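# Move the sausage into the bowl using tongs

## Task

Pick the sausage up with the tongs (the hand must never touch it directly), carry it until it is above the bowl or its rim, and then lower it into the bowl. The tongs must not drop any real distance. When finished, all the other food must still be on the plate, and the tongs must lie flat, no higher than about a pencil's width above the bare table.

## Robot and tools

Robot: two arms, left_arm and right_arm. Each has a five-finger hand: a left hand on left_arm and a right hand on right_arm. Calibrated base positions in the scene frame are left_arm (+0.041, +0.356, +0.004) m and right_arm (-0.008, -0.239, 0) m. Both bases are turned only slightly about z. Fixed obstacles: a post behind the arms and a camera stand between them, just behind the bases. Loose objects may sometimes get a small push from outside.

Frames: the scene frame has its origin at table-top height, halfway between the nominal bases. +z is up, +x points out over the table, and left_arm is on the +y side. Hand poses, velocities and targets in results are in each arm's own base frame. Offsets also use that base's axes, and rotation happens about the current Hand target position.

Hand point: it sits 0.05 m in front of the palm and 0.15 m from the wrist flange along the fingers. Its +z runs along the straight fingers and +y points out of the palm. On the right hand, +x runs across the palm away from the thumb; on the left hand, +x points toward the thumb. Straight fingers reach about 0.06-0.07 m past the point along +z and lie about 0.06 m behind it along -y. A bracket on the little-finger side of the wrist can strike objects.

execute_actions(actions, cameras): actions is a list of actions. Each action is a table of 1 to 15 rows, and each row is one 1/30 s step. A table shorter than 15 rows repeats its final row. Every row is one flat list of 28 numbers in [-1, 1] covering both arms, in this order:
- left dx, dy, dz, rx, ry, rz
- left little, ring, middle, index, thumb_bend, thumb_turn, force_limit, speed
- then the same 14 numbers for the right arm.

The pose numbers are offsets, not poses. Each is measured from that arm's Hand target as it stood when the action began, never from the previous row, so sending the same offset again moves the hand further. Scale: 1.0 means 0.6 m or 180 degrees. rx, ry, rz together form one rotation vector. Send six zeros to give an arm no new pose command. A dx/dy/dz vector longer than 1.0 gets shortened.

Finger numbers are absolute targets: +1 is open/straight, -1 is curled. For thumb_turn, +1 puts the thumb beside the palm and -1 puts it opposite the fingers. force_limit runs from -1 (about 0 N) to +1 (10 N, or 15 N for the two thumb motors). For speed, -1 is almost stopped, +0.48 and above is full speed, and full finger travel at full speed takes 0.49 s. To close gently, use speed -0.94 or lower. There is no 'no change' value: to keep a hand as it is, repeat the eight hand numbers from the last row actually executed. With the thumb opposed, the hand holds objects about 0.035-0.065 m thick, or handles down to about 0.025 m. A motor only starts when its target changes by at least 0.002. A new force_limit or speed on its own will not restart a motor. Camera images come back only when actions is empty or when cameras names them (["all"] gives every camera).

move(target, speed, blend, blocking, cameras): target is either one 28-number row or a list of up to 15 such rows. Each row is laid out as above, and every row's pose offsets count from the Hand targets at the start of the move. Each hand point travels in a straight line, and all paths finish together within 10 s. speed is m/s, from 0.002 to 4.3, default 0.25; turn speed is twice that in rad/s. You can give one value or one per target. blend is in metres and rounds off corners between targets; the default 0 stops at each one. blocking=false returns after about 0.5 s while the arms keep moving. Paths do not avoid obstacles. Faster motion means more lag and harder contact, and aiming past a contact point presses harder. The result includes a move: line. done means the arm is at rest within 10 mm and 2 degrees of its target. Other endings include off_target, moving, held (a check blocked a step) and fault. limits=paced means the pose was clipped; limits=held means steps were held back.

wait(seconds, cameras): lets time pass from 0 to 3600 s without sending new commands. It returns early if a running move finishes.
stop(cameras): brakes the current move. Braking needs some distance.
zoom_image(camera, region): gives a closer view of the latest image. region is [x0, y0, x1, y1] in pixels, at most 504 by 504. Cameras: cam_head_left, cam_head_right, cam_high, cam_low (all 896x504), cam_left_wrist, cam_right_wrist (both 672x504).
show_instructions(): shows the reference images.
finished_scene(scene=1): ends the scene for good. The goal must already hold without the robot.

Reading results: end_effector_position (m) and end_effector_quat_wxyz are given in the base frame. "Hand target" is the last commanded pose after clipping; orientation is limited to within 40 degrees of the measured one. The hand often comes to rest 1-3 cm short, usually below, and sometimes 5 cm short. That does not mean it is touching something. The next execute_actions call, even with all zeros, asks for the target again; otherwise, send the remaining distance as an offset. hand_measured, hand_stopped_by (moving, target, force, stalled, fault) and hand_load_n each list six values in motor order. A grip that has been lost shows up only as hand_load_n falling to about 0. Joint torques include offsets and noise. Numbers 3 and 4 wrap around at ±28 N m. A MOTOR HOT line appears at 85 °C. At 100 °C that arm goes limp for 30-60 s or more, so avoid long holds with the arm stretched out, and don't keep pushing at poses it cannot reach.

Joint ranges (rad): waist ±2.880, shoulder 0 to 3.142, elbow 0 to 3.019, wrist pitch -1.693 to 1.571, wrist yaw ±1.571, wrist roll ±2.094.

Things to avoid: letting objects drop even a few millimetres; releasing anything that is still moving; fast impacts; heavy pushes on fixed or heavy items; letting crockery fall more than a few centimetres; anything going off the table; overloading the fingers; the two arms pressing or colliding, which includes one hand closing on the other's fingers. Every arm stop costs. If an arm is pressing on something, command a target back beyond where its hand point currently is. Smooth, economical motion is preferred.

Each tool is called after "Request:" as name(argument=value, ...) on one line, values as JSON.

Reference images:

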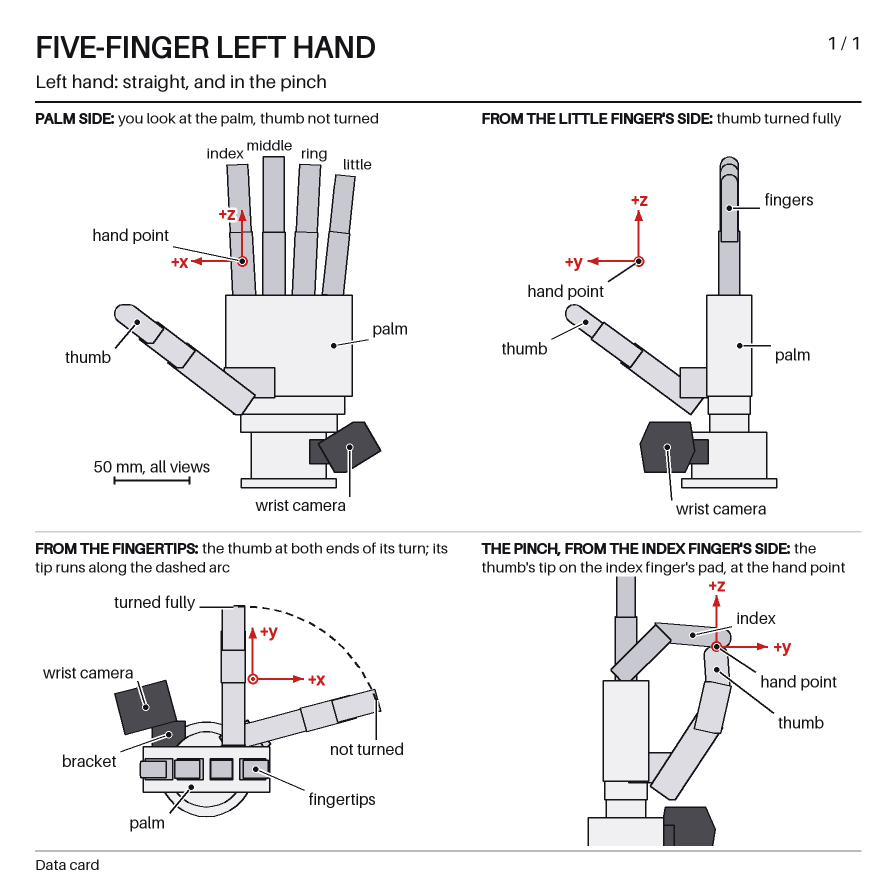

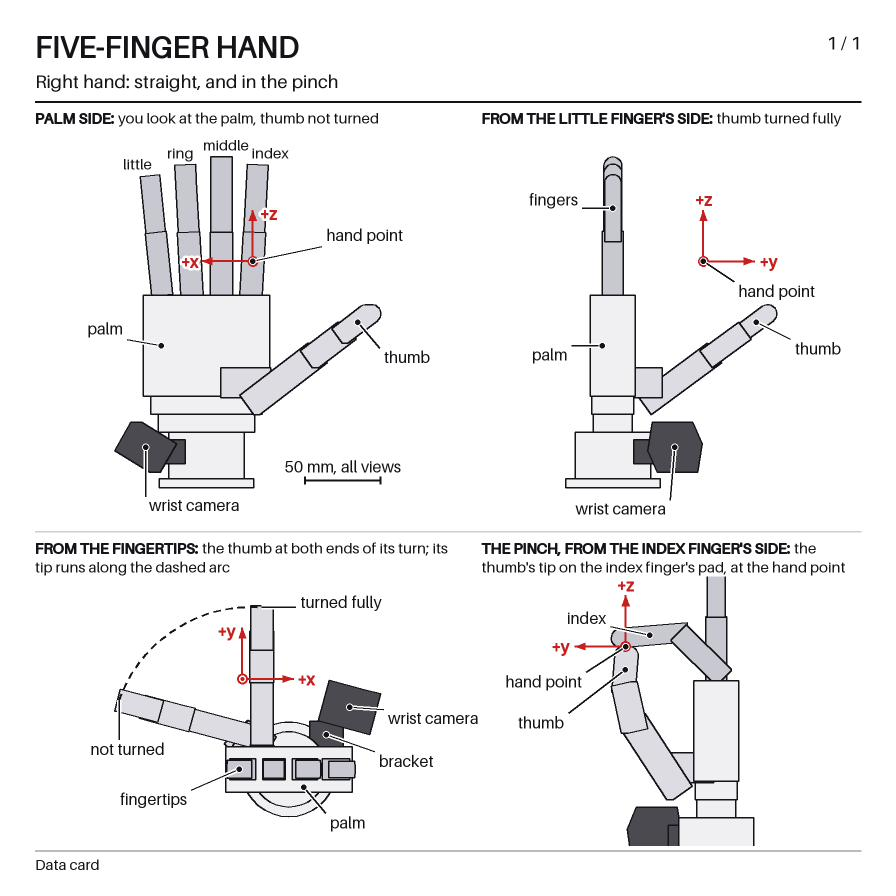

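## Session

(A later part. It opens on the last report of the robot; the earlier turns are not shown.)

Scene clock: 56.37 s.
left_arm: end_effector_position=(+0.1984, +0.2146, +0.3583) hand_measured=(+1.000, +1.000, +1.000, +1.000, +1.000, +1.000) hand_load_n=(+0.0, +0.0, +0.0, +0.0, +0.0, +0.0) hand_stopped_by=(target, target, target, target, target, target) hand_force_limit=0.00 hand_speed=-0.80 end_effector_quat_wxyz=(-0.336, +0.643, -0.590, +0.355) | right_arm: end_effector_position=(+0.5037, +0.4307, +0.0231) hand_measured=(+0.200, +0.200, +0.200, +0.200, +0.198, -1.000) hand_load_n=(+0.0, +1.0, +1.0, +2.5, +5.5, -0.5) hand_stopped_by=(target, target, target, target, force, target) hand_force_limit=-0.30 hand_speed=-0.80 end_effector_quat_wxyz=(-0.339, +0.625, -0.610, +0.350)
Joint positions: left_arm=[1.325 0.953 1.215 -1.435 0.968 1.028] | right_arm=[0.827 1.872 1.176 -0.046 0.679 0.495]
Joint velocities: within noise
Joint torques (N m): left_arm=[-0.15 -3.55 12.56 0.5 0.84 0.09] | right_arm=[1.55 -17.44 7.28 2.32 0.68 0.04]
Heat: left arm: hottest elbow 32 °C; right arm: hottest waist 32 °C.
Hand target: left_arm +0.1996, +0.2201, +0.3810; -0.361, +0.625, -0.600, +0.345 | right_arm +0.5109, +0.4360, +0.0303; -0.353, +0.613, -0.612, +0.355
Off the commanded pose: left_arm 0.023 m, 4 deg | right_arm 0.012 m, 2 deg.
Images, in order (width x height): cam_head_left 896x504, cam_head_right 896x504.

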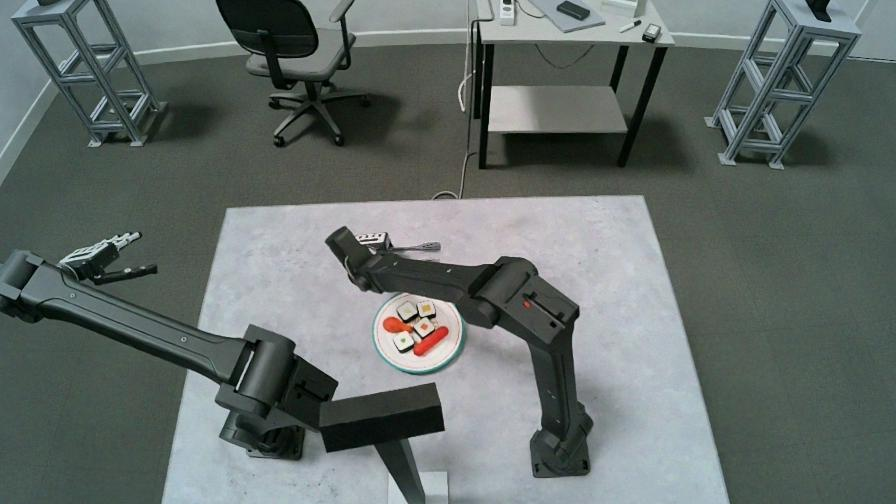

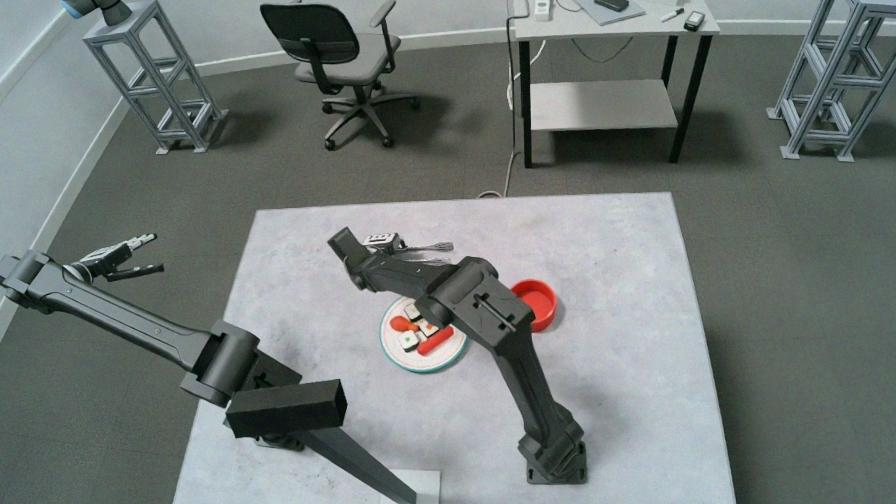

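Request:
move(target=[0,0,0,0,0,0,1,1,1,1,1,1,0,-0.8,0,0,-0.003,0.012,0,0,0.2,0.2,0.2,0.2,0.15,-1,-0.3,-0.8], speed=0.04, cameras=["cam_high","cam_low","cam_right_wrist"])

Request:
zoom_image(camera="cam_low", region=[380, 280, 600, 420])

Request:
zoom_image(camera="cam_high", region=[300, 200, 500, 330])

Scene clock: 57.97 s.
left_arm: end_effector_position=(+0.1984, +0.2146, +0.3583) hand_measured=(+1.000, +1.000, +1.000, +1.000, +1.000, +1.000) hand_load_n=(+0.0, +0.0, +0.0, +0.0, -0.5, +0.0) hand_stopped_by=(target, target, target, target, target, target) hand_force_limit=0.00 hand_speed=-0.80 end_effector_quat_wxyz=(-0.336, +0.643, -0.590, +0.355) | right_arm: end_effector_position=(+0.5048, +0.4313, +0.0228) hand_measured=(+0.200, +0.200, +0.200, +0.200, +0.198, -1.000) hand_load_n=(+0.5, +1.0, +1.0, +2.0, +5.5, +0.0) hand_stopped_by=(target, target, target, target, force, target) hand_force_limit=-0.30 hand_speed=-0.80 end_effector_quat_wxyz=(-0.348, +0.619, -0.612, +0.348)
Joint positions: left_arm=[1.325 0.953 1.215 -1.435 0.968 1.028] | right_arm=[0.826 1.872 1.164 -0.014 0.676 0.498]
Joint torques (N m): left_arm=[-0.03 -3.6 12.59 0.5 0.85 0.09] | right_arm=[1.14 -18.02 6.61 2.15 0.04 0.09]
Heat: left arm: hottest elbow 32 °C; right arm: hottest waist 32 °C.
Hand target: left_arm +0.1996, +0.2201, +0.3810; -0.361, +0.625, -0.600, +0.345 | right_arm +0.5109, +0.4360, +0.0285; -0.365, +0.606, -0.618, +0.343
Off the commanded pose: left_arm 0.023 m, 4 deg | right_arm 0.010 m, 3 deg.
move: off_target (right_arm)

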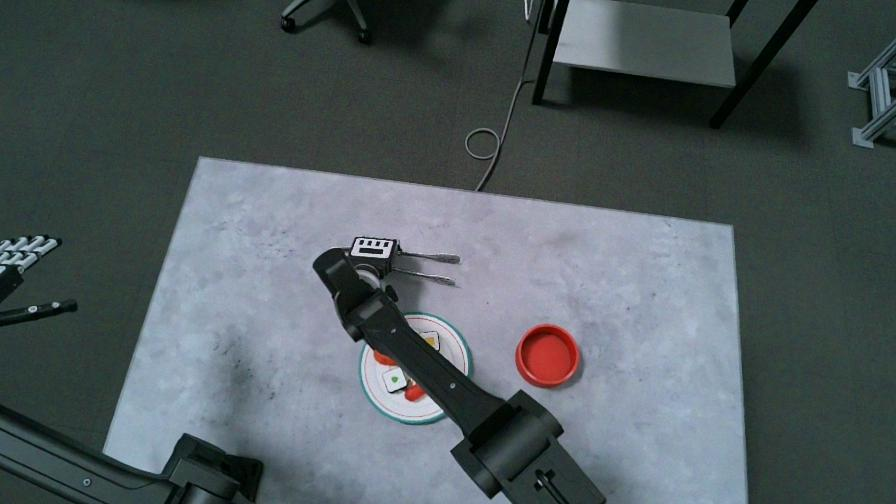

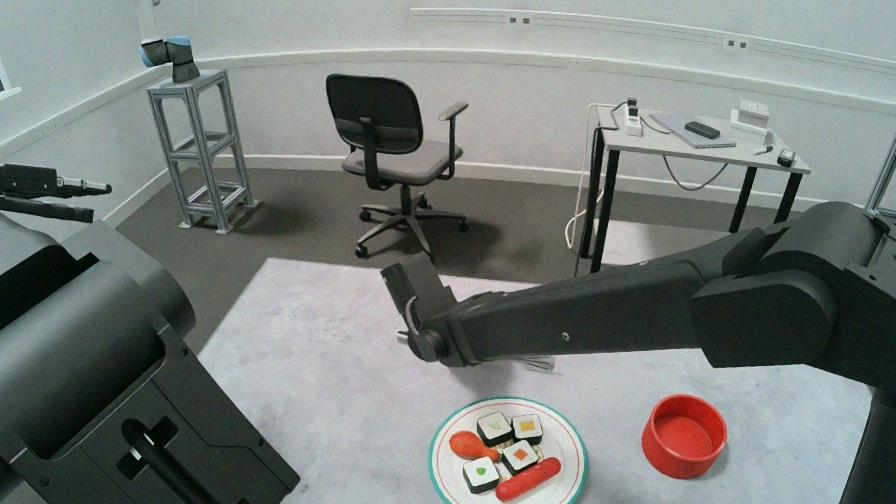

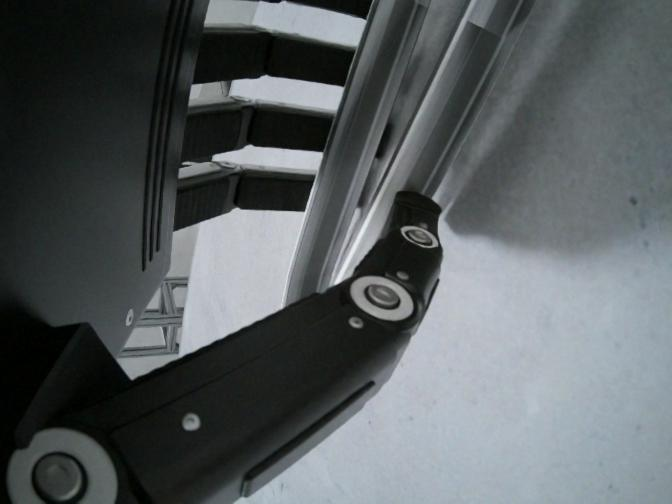

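Scaled by 2.291 from the camera's image (finer frame: 1280x720).

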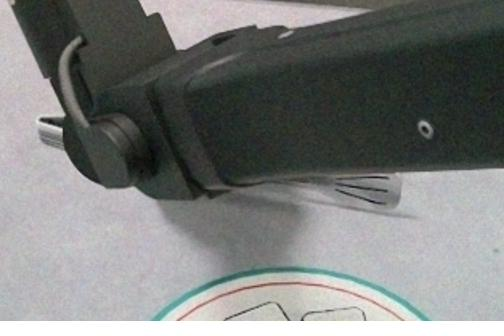

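Scaled by 2.520 from the camera's image (finer frame: 1280x720).

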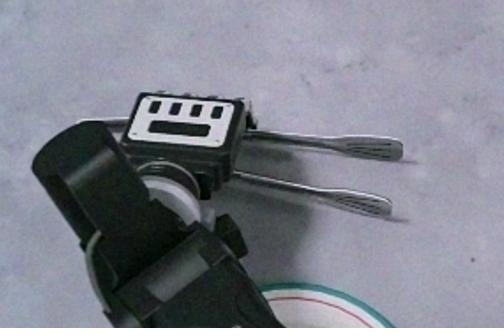

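Request:
move(target=[0,0,0,0,0,0,1,1,1,1,1,1,0,-0.8,0,0,0,0,0,0,0.65,0.65,0.65,0.65,0.45,-1,-0.3,-0.85], speed=0.04, cameras=["cam_high","cam_low","cam_right_wrist"])

Request:
zoom_image(camera="cam_low", region=[380, 280, 600, 420])

Request:
zoom_image(camera="cam_high", region=[300, 200, 500, 330])

Scene clock: 60.23 s.
left_arm: end_effector_position=(+0.1984, +0.2146, +0.3583) hand_measured=(+1.000, +1.000, +1.000, +1.000, +1.000, +1.000) hand_load_n=(+0.0, +0.0, +0.0, +0.0, +0.0, +0.0) hand_stopped_by=(target, target, target, target, target, target) hand_force_limit=0.00 hand_speed=-0.80 end_effector_quat_wxyz=(-0.336, +0.643, -0.590, +0.355) | right_arm: end_effector_position=(+0.5034, +0.4331, +0.0222) hand_measured=(+0.650, +0.650, +0.650, +0.650, +0.450, -1.000) hand_load_n=(+0.0, +0.0, +0.0, +0.0, +0.0, +0.0) hand_stopped_by=(target, target, target, target, target, target) hand_force_limit=-0.30 hand_speed=-0.85 end_effector_quat_wxyz=(-0.350, +0.618, -0.615, +0.344)
Joint positions: left_arm=[1.325 0.953 1.215 -1.435 0.968 1.028] | right_arm=[0.827 1.872 1.162 -0.014 0.672 0.51]
Joint torques (N m): left_arm=[-0.03 -3.49 12.56 0.5 0.84 0.09] | right_arm=[0.97 -17.73 6.86 2.13 0.14 0.1]
Heat: left arm: hottest elbow 32 °C; right arm: hottest waist 32 °C.
Hand target: left_arm +0.1996, +0.2201, +0.3810; -0.361, +0.625, -0.600, +0.345 | right_arm +0.5109, +0.4360, +0.0285; -0.365, +0.606, -0.618, +0.343
Off the commanded pose: left_arm 0.023 m, 4 deg | right_arm 0.010 m, 2 deg.
move: done

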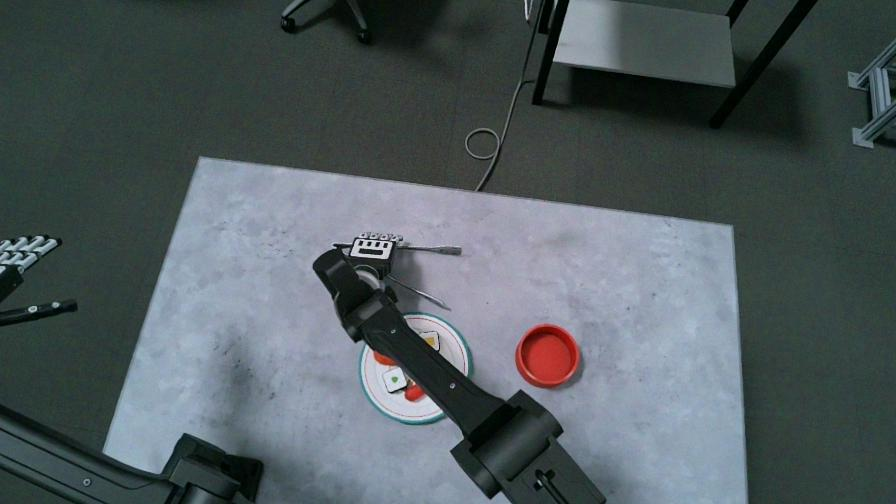

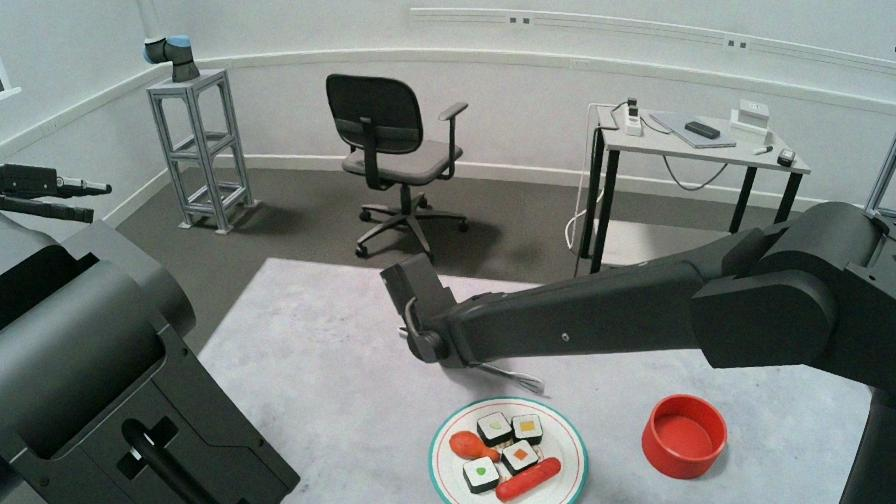

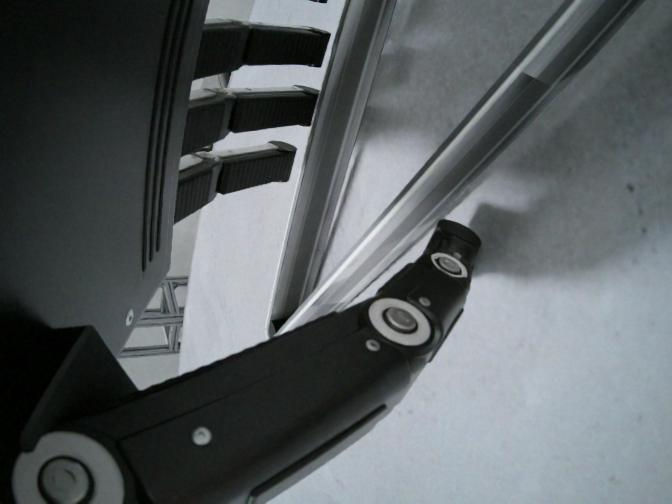

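Scaled by 2.291 from the camera's image (finer frame: 1280x720).

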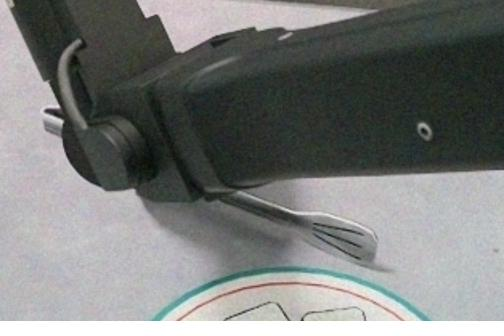

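Scaled by 2.520 from the camera's image (finer frame: 1280x720).

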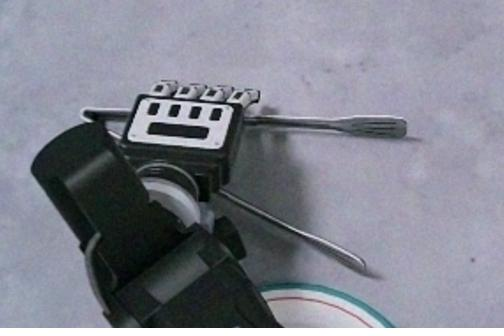

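Request:
move(target=[[0,0,0,0,0,0,1,1,1,1,1,1,0,-0.8,0,0,0,0,0,0,0.9,0.9,0.9,0.9,0.5,-1,-0.3,-0.7],[0,0,0,0,0,0,1,1,1,1,1,1,0,-0.8,0,0,0.17,0,0,0,0.9,0.9,0.9,0.9,0.5,-1,-0.3,-0.7]], speed=0.1, cameras=["cam_high","cam_low"])

Scene clock: 63.30 s.
left_arm: end_effector_position=(+0.1984, +0.2146, +0.3583) hand_measured=(+1.000, +1.000, +1.000, +1.000, +1.000, +1.000) hand_load_n=(+0.0, +0.0, +0.0, +0.0, +0.0, +0.0) hand_stopped_by=(target, target, target, target, target, target) hand_force_limit=0.00 hand_speed=-0.80 end_effector_quat_wxyz=(-0.336, +0.643, -0.590, +0.355) | right_arm: end_effector_position=(+0.4981, +0.4274, +0.1004) hand_measured=(+0.900, +0.900, +0.900, +0.900, +0.500, -1.000) hand_load_n=(+0.0, -0.5, +0.0, +0.0, +0.0, +0.0) hand_stopped_by=(target, target, target, target, target, target) hand_force_limit=-0.30 hand_speed=-0.70 end_effector_quat_wxyz=(-0.344, +0.621, -0.614, +0.344)
Joint positions: left_arm=[1.325 0.953 1.215 -1.435 0.968 1.028] | right_arm=[0.827 1.738 1.222 -0.223 0.672 0.51]
Joint torques (N m): left_arm=[-0.09 -3.55 12.57 0.51 0.84 0.09] | right_arm=[0.67 -18.73 10.92 0.75 0.15 0.07]
Heat: left arm: hottest elbow 32 °C; right arm: hottest waist 32 °C.
Hand target: left_arm +0.1996, +0.2201, +0.3810; -0.361, +0.625, -0.600, +0.345 | right_arm +0.5109, +0.4360, +0.1305; -0.365, +0.606, -0.618, +0.343
Off the commanded pose: left_arm 0.023 m, 4 deg | right_arm 0.034 m, 3 deg.
move: off_target (right_arm)

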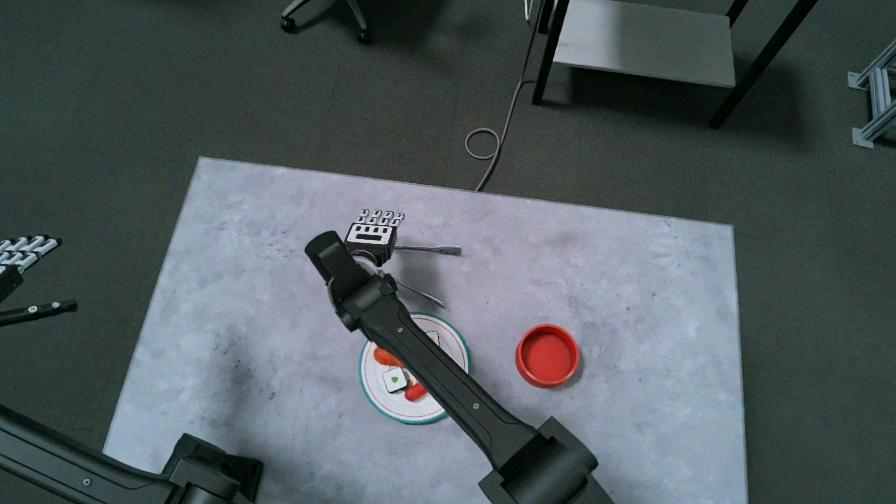

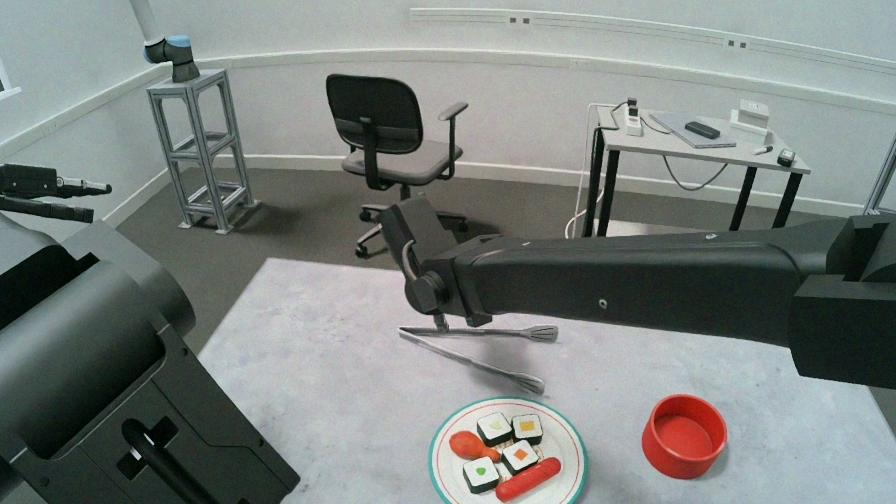

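Request:
move(target=[[0,0,0,0,0,0,1,1,1,1,1,1,0,-0.8,0,-0.02,0,-0.008,0,0,0.65,0.65,0.65,0.65,0.45,-1,-0.3,-0.5],[0,0,0,0,0,0,1,1,1,1,1,1,0,-0.8,0,-0.02,-0.155,-0.008,0,0,0.65,0.65,0.65,0.65,0.45,-1,-0.3,-0.5]], speed=0.1, cameras=["cam_high","cam_low","cam_right_wrist"])

Request:
zoom_image(camera="cam_right_wrist", region=[180, 0, 560, 285])

Request:
zoom_image(camera="cam_high", region=[300, 200, 500, 330])

Scene clock: 73.37 s.
left_arm: end_effector_position=(+0.1984, +0.2146, +0.3583) hand_measured=(+1.000, +1.000, +1.000, +1.000, +1.000, +1.000) hand_load_n=(+0.0, +0.0, +0.0, +0.0, +0.0, +0.0) hand_stopped_by=(target, target, target, target, target, target) hand_force_limit=0.00 hand_speed=-0.80 end_effector_quat_wxyz=(-0.336, +0.643, -0.590, +0.355) | right_arm: end_effector_position=(+0.4969, +0.4261, +0.0285) hand_measured=(+0.650, +0.650, +0.650, +0.650, +0.450, -1.000) hand_load_n=(+0.0, +0.0, +0.0, +0.0, +0.0, -0.5) hand_stopped_by=(target, target, target, target, target, target) hand_force_limit=-0.30 hand_speed=-0.50 end_effector_quat_wxyz=(-0.346, +0.620, -0.614, +0.344)
Joint positions: left_arm=[1.325 0.953 1.215 -1.435 0.968 1.028] | right_arm=[0.827 1.842 1.144 -0.036 0.672 0.51]
Joint torques (N m): left_arm=[-0.09 -3.55 12.57 0.51 0.85 0.09] | right_arm=[-0.97 -17.55 7.23 2.4 0.3 -0.18]
Heat: left arm: hottest elbow 33 °C; right arm: hottest waist 32 °C.
Hand target: left_arm +0.1996, +0.2201, +0.3810; -0.361, +0.625, -0.600, +0.345 | right_arm +0.5109, +0.4240, +0.0375; -0.357, +0.610, -0.614, +0.351
Off the commanded pose: left_arm 0.023 m, 4 deg | right_arm 0.017 m, 2 deg.
move: off_target (right_arm)

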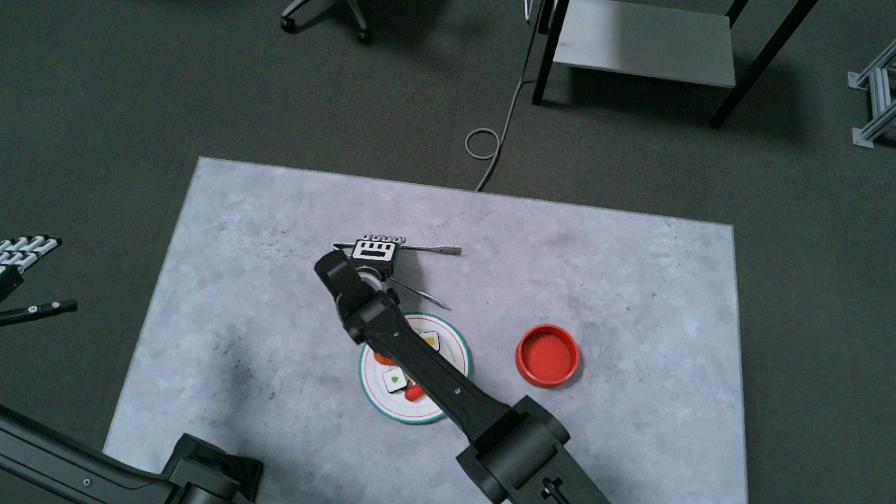

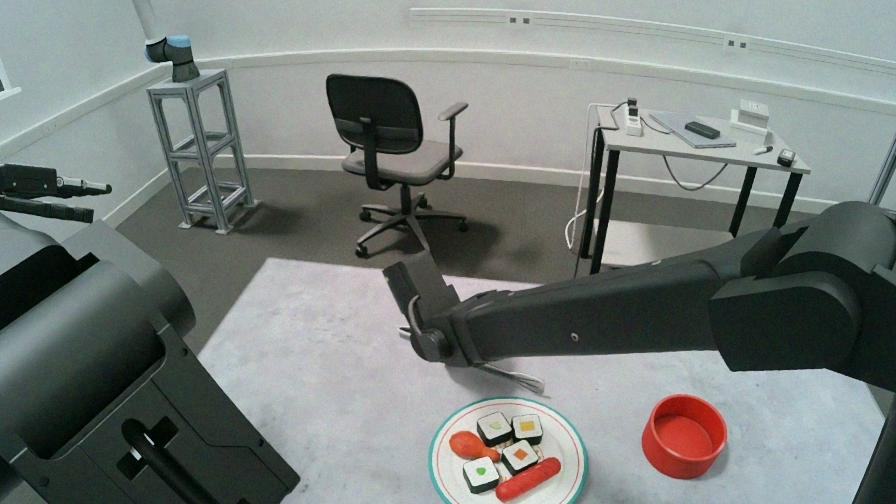

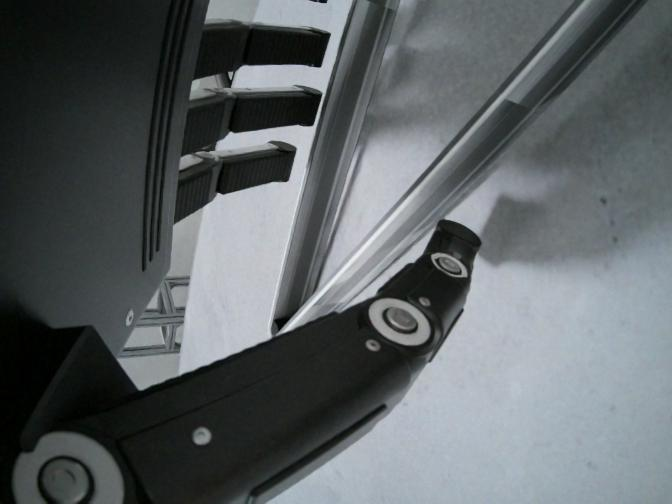

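Scaled by 1.326 from the camera's image (finer frame: 960x720).

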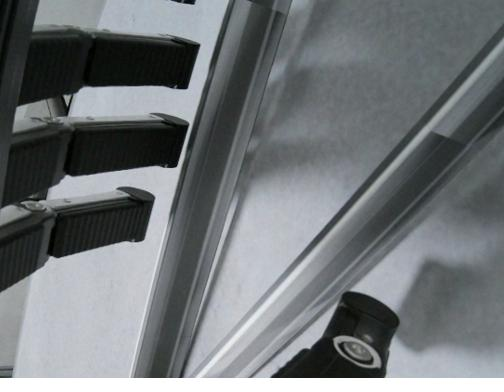

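Scaled by 2.520 from the camera's image (finer frame: 1280x720).

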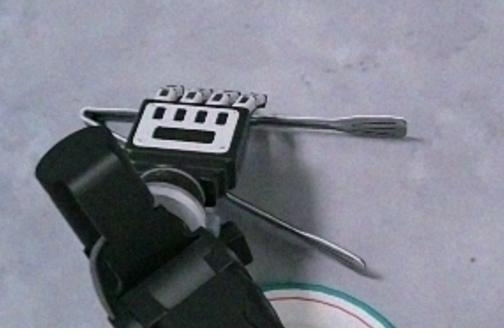

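Request:
move(target=[[0,0,0,0,0,0,1,1,1,1,1,1,0,-0.8,0,0,-0.012,0,0,0,0.65,0.65,0.65,0.65,0.45,-1,-0.3,-0.5],[0,0,0,0,0,0,1,1,1,1,1,1,0,-0.8,0,0,-0.012,0,0,0,0.35,0.35,0.35,0.35,0.25,-1,-0.3,-0.8]], speed=0.05, cameras=["cam_right_wrist"])

Request:
move(target=[0,0,0,0,0,0,1,1,1,1,1,1,0,-0.8,0,0,0,0,0,0,0.2,0.2,0.2,0.2,0.15,-1,0,-0.8], speed=0.05, cameras=["cam_right_wrist","cam_high"])

Request:
zoom_image(camera="cam_high", region=[300, 200, 500, 330])

Scene clock: 76.00 s.
left_arm: end_effector_position=(+0.1984, +0.2146, +0.3583) hand_measured=(+1.000, +1.000, +1.000, +1.000, +1.000, +1.000) hand_load_n=(+0.0, +0.0, +0.0, +0.5, +0.0, +0.0) hand_stopped_by=(target, target, target, target, target, target) hand_force_limit=0.00 hand_speed=-0.80 end_effector_quat_wxyz=(-0.336, +0.643, -0.590, +0.355) | right_arm: end_effector_position=(+0.4991, +0.4284, +0.0287) hand_measured=(+0.350, +0.350, +0.350, +0.350, +0.252, -1.000) hand_load_n=(+0.0, +1.0, +0.5, +1.0, +2.5, +0.5) hand_stopped_by=(target, target, target, target, target, target) hand_force_limit=-0.30 hand_speed=-0.80 end_effector_quat_wxyz=(-0.351, +0.617, -0.614, +0.344)
Joint positions: left_arm=[1.325 0.953 1.215 -1.435 0.968 1.028] | right_arm=[0.827 1.847 1.144 -0.017 0.672 0.508]
Joint torques (N m): left_arm=[-0.03 -3.55 12.6 0.51 0.84 0.08] | right_arm=[-0.32 -16.62 6.8 2.24 0.32 -0.19]
Heat: left arm: hottest elbow 33 °C; right arm: hottest waist 32 °C.
Hand target: left_arm +0.1996, +0.2201, +0.3810; -0.361, +0.625, -0.600, +0.345 | right_arm +0.5109, +0.4240, +0.0303; -0.357, +0.610, -0.614, +0.351
Off the commanded pose: left_arm 0.023 m, 4 deg | right_arm 0.013 m, 1 deg.
move: off_target (right_arm); target 2's new numbers were sent with right_arm's hand 0.013 m and 1 deg from that target

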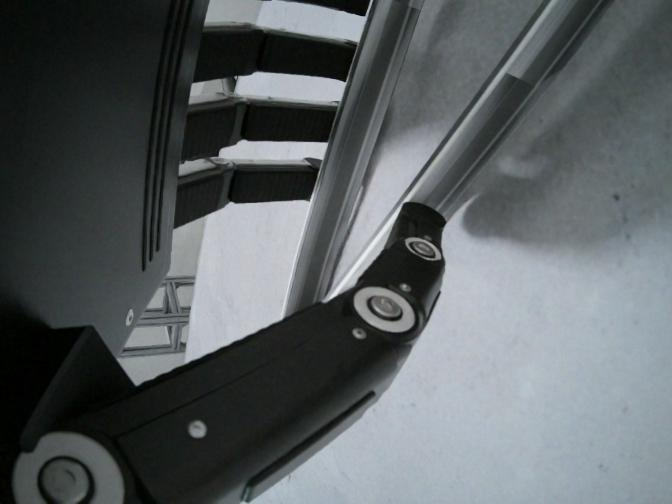

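Scene clock: 76.93 s.
left_arm: end_effector_position=(+0.1984, +0.2146, +0.3583) hand_measured=(+1.000, +1.000, +1.000, +1.000, +1.000, +1.000) hand_load_n=(+0.0, -0.5, +0.0, +0.0, +0.0, +0.0) hand_stopped_by=(target, target, target, target, target, target) hand_force_limit=0.00 hand_speed=-0.80 end_effector_quat_wxyz=(-0.336, +0.643, -0.590, +0.355) | right_arm: end_effector_position=(+0.4993, +0.4286, +0.0289) hand_measured=(+0.200, +0.200, +0.200, +0.200, +0.154, -1.000) hand_load_n=(+0.0, +0.5, +2.0, +3.5, +5.5, -0.5) hand_stopped_by=(target, target, target, target, target, target) hand_force_limit=0.00 hand_speed=-0.80 end_effector_quat_wxyz=(-0.352, +0.617, -0.614, +0.344)
Joint positions: left_arm=[1.325 0.953 1.215 -1.435 0.968 1.028] | right_arm=[0.827 1.847 1.144 -0.016 0.672 0.508]
Joint torques (N m): left_arm=[-0.03 -3.49 12.57 0.51 0.84 0.09] | right_arm=[-0.09 -17.32 6.97 2.18 0.32 -0.12]
Heat: left arm: hottest elbow 33 °C; right arm: hottest waist 32 °C.
Hand target: left_arm +0.1996, +0.2201, +0.3810; -0.361, +0.625, -0.600, +0.345 | right_arm +0.5109, +0.4240, +0.0303; -0.357, +0.610, -0.614, +0.351
Off the commanded pose: left_arm 0.023 m, 4 deg | right_arm 0.013 m, 1 deg.
move: done
Images, in order (width x height): cam_high 896x504, cam_right_wrist 672x504.

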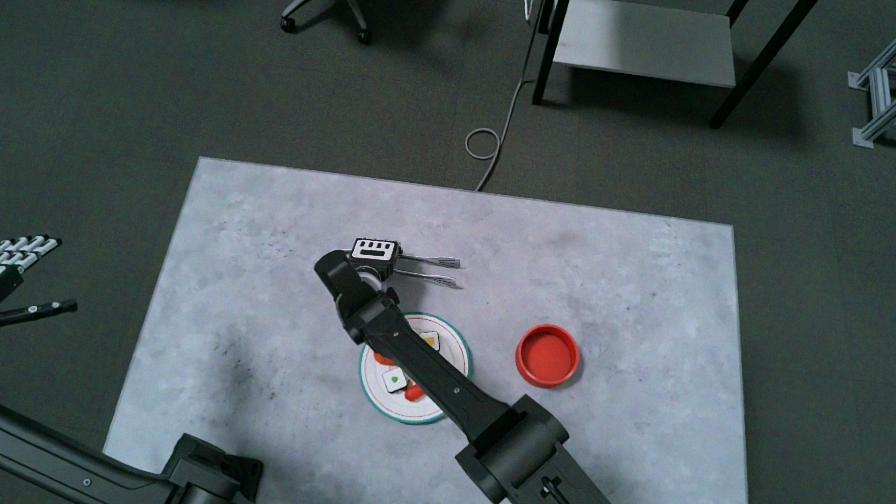

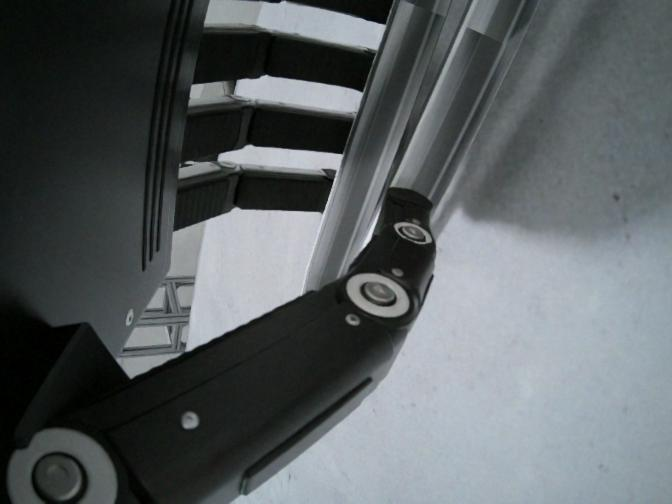

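Scaled by 2.520 from the camera's image (finer frame: 1280x720).

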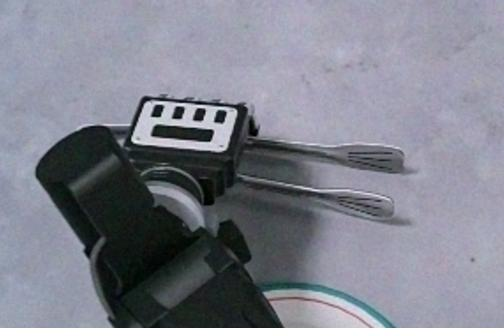

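Request:
move(target=[0,0,0,0,0,0,1,1,1,1,1,1,0,-0.8,0,0,0,0,0,0,0.08,0.08,0.08,0.08,0.1,-1,0.3,-0.8], speed=0.05, cameras=["cam_right_wrist","cam_high"])

Request:
zoom_image(camera="cam_high", region=[300, 200, 500, 330])

Scene clock: 78.20 s.
left_arm: end_effector_position=(+0.1984, +0.2146, +0.3583) hand_measured=(+1.000, +1.000, +1.000, +1.000, +1.000, +1.000) hand_load_n=(+0.0, +0.0, +0.0, +0.0, +0.0, +0.0) hand_stopped_by=(target, target, target, target, target, target) hand_force_limit=0.00 hand_speed=-0.80 end_effector_quat_wxyz=(-0.336, +0.643, -0.590, +0.355) | right_arm: end_effector_position=(+0.4987, +0.4280, +0.0273) hand_measured=(+0.080, +0.080, +0.082, +0.082, +0.106, -1.000) hand_load_n=(+0.0, +0.0, +3.5, +6.5, +8.0, -0.5) hand_stopped_by=(target, target, target, force, target, target) hand_force_limit=0.30 hand_speed=-0.80 end_effector_quat_wxyz=(-0.351, +0.618, -0.614, +0.344)
Joint positions: left_arm=[1.325 0.953 1.215 -1.435 0.968 1.028] | right_arm=[0.827 1.849 1.142 -0.016 0.672 0.508]
Joint torques (N m): left_arm=[-0.09 -3.55 12.57 0.5 0.84 0.09] | right_arm=[0.09 -16.21 6.95 2.1 0.29 -0.13]
Heat: left arm: hottest elbow 33 °C; right arm: hottest waist 32 °C.
Hand target: left_arm +0.1996, +0.2201, +0.3810; -0.361, +0.625, -0.600, +0.345 | right_arm +0.5109, +0.4240, +0.0303; -0.357, +0.610, -0.614, +0.351
Off the commanded pose: left_arm 0.023 m, 4 deg | right_arm 0.013 m, 1 deg.
move: done
Images, in order (width x height): cam_high 896x504, cam_right_wrist 672x504.

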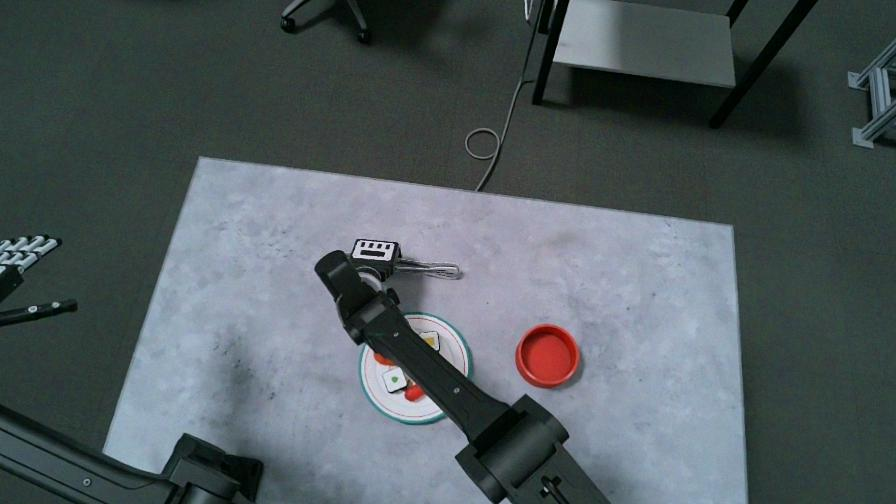

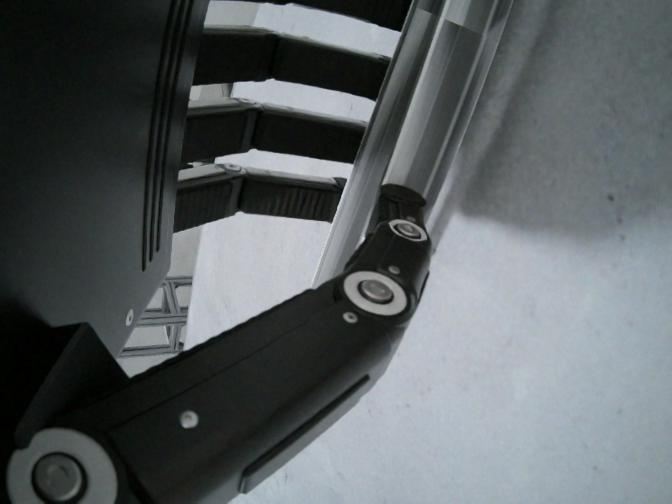

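Scaled by 2.520 from the camera's image (finer frame: 1280x720).

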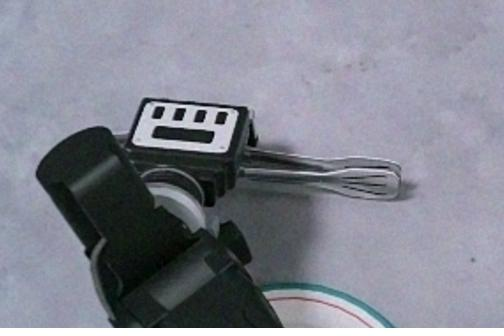

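Request:
move(target=[[0,0,0,0,0,0,1,1,1,1,1,1,0,-0.8,0,0,0.35,0,0,0,0.08,0.08,0.08,0.08,0.1,-1,0.3,-0.8],[0,0,0,0,0,0,1,1,1,1,1,1,0,-0.8,-0.167,-0.223,0.483,0.496,0.030,0.031,0.08,0.08,0.08,0.08,0.1,-1,0.3,-0.8]], speed=[0.12,0.2], blend=0.03, cameras=["all"])

Scene clock: 86.50 s.
left_arm: end_effector_position=(+0.1984, +0.2146, +0.3583) hand_measured=(+1.000, +1.000, +1.000, +1.000, +1.000, +1.000) hand_load_n=(+0.0, +0.0, +0.0, +0.0, +0.0, +0.0) hand_stopped_by=(target, target, target, target, target, target) hand_force_limit=0.00 hand_speed=-0.80 end_effector_quat_wxyz=(-0.336, +0.643, -0.590, +0.355) | right_arm: end_effector_position=(+0.4084, +0.2972, +0.2954) hand_measured=(+0.080, +0.080, +0.082, +0.082, +0.106, -1.000) hand_load_n=(+0.0, +0.0, +3.5, +6.5, +8.0, -0.5) hand_stopped_by=(target, target, target, force, target, target) hand_force_limit=0.30 hand_speed=-0.80 end_effector_quat_wxyz=(+0.649, -0.238, +0.689, +0.216)
Joint positions: left_arm=[1.325 0.953 1.215 -1.435 0.968 1.028] | right_arm=[0.424 1.16 0.539 0.555 -0.229 1.544]
Joint torques (N m): left_arm=[-0.15 -3.49 12.59 0.53 0.84 0.09] | right_arm=[0.32 -8.47 8.21 2.96 -0.11 0.27]
Heat: left arm: hottest elbow 33 °C; right arm: hottest waist 32 °C.
Hand target: left_arm +0.1996, +0.2201, +0.3810; -0.361, +0.625, -0.600, +0.345 | right_arm +0.4107, +0.2902, +0.3201; +0.671, -0.224, +0.670, +0.224
Off the commanded pose: left_arm 0.023 m, 4 deg | right_arm 0.026 m, 4 deg.
move: off_target (right_arm)

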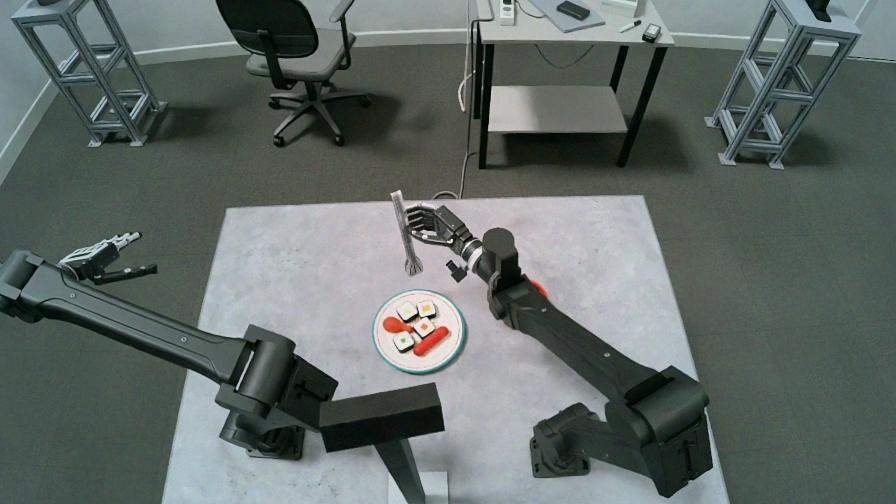

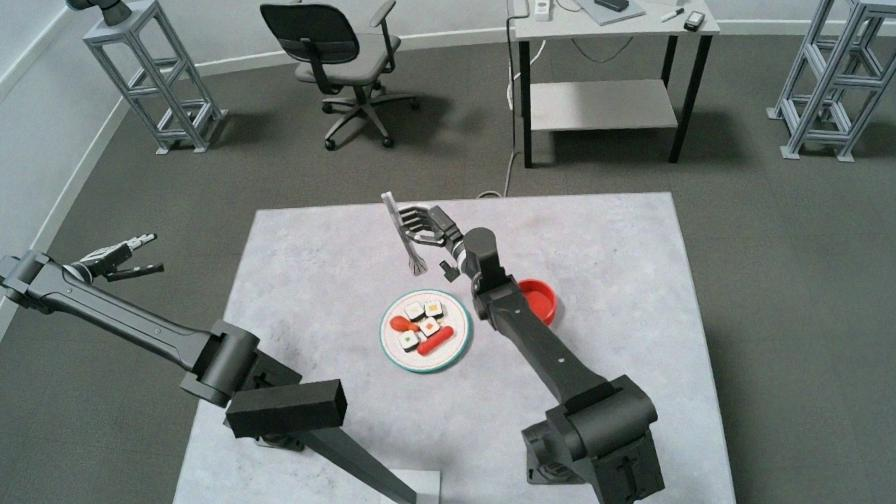

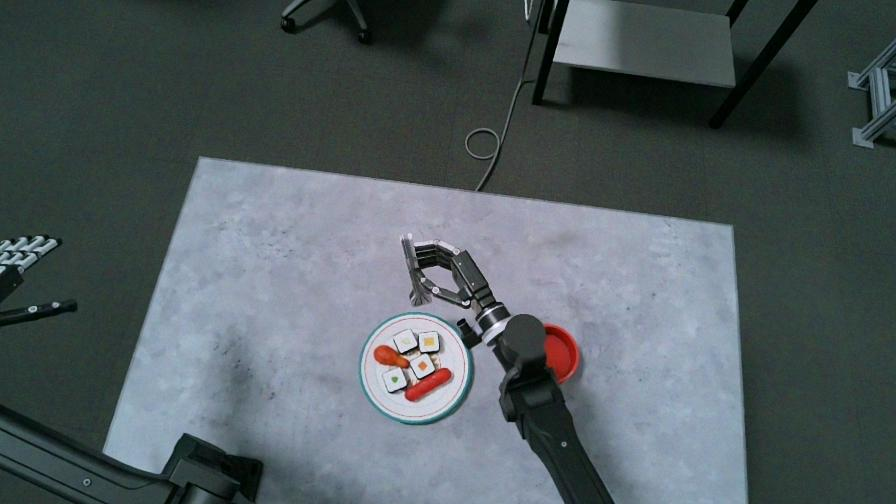

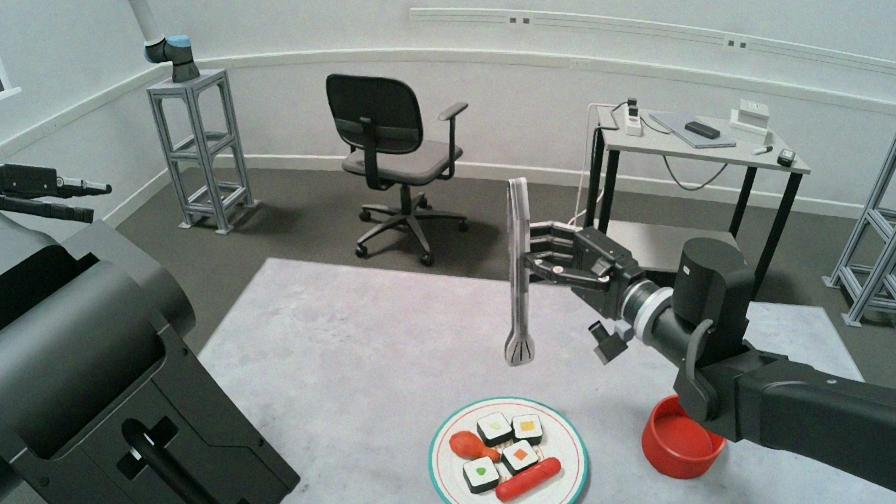

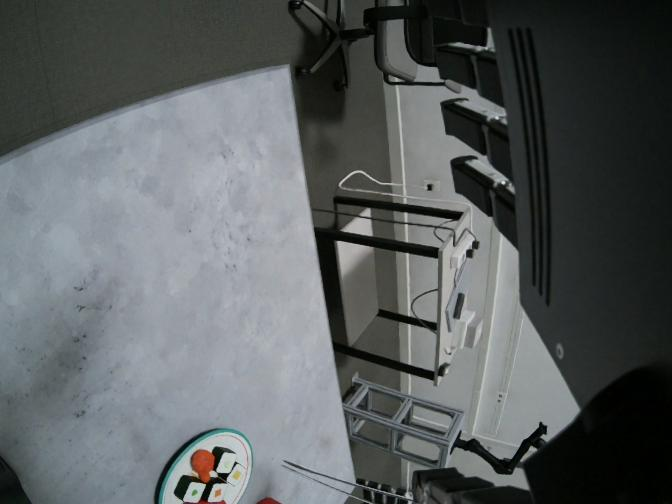

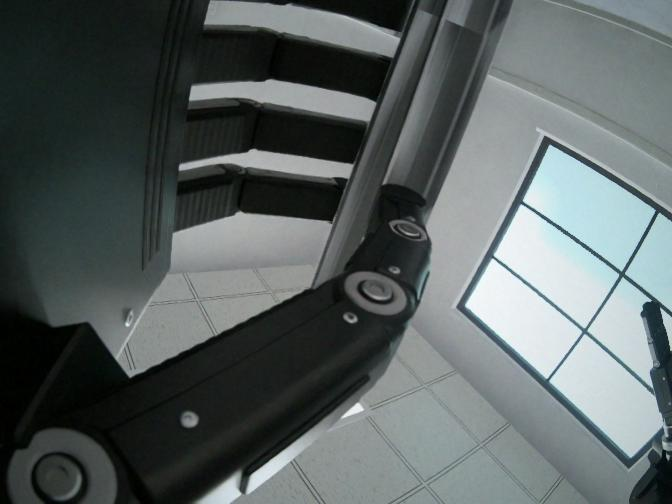

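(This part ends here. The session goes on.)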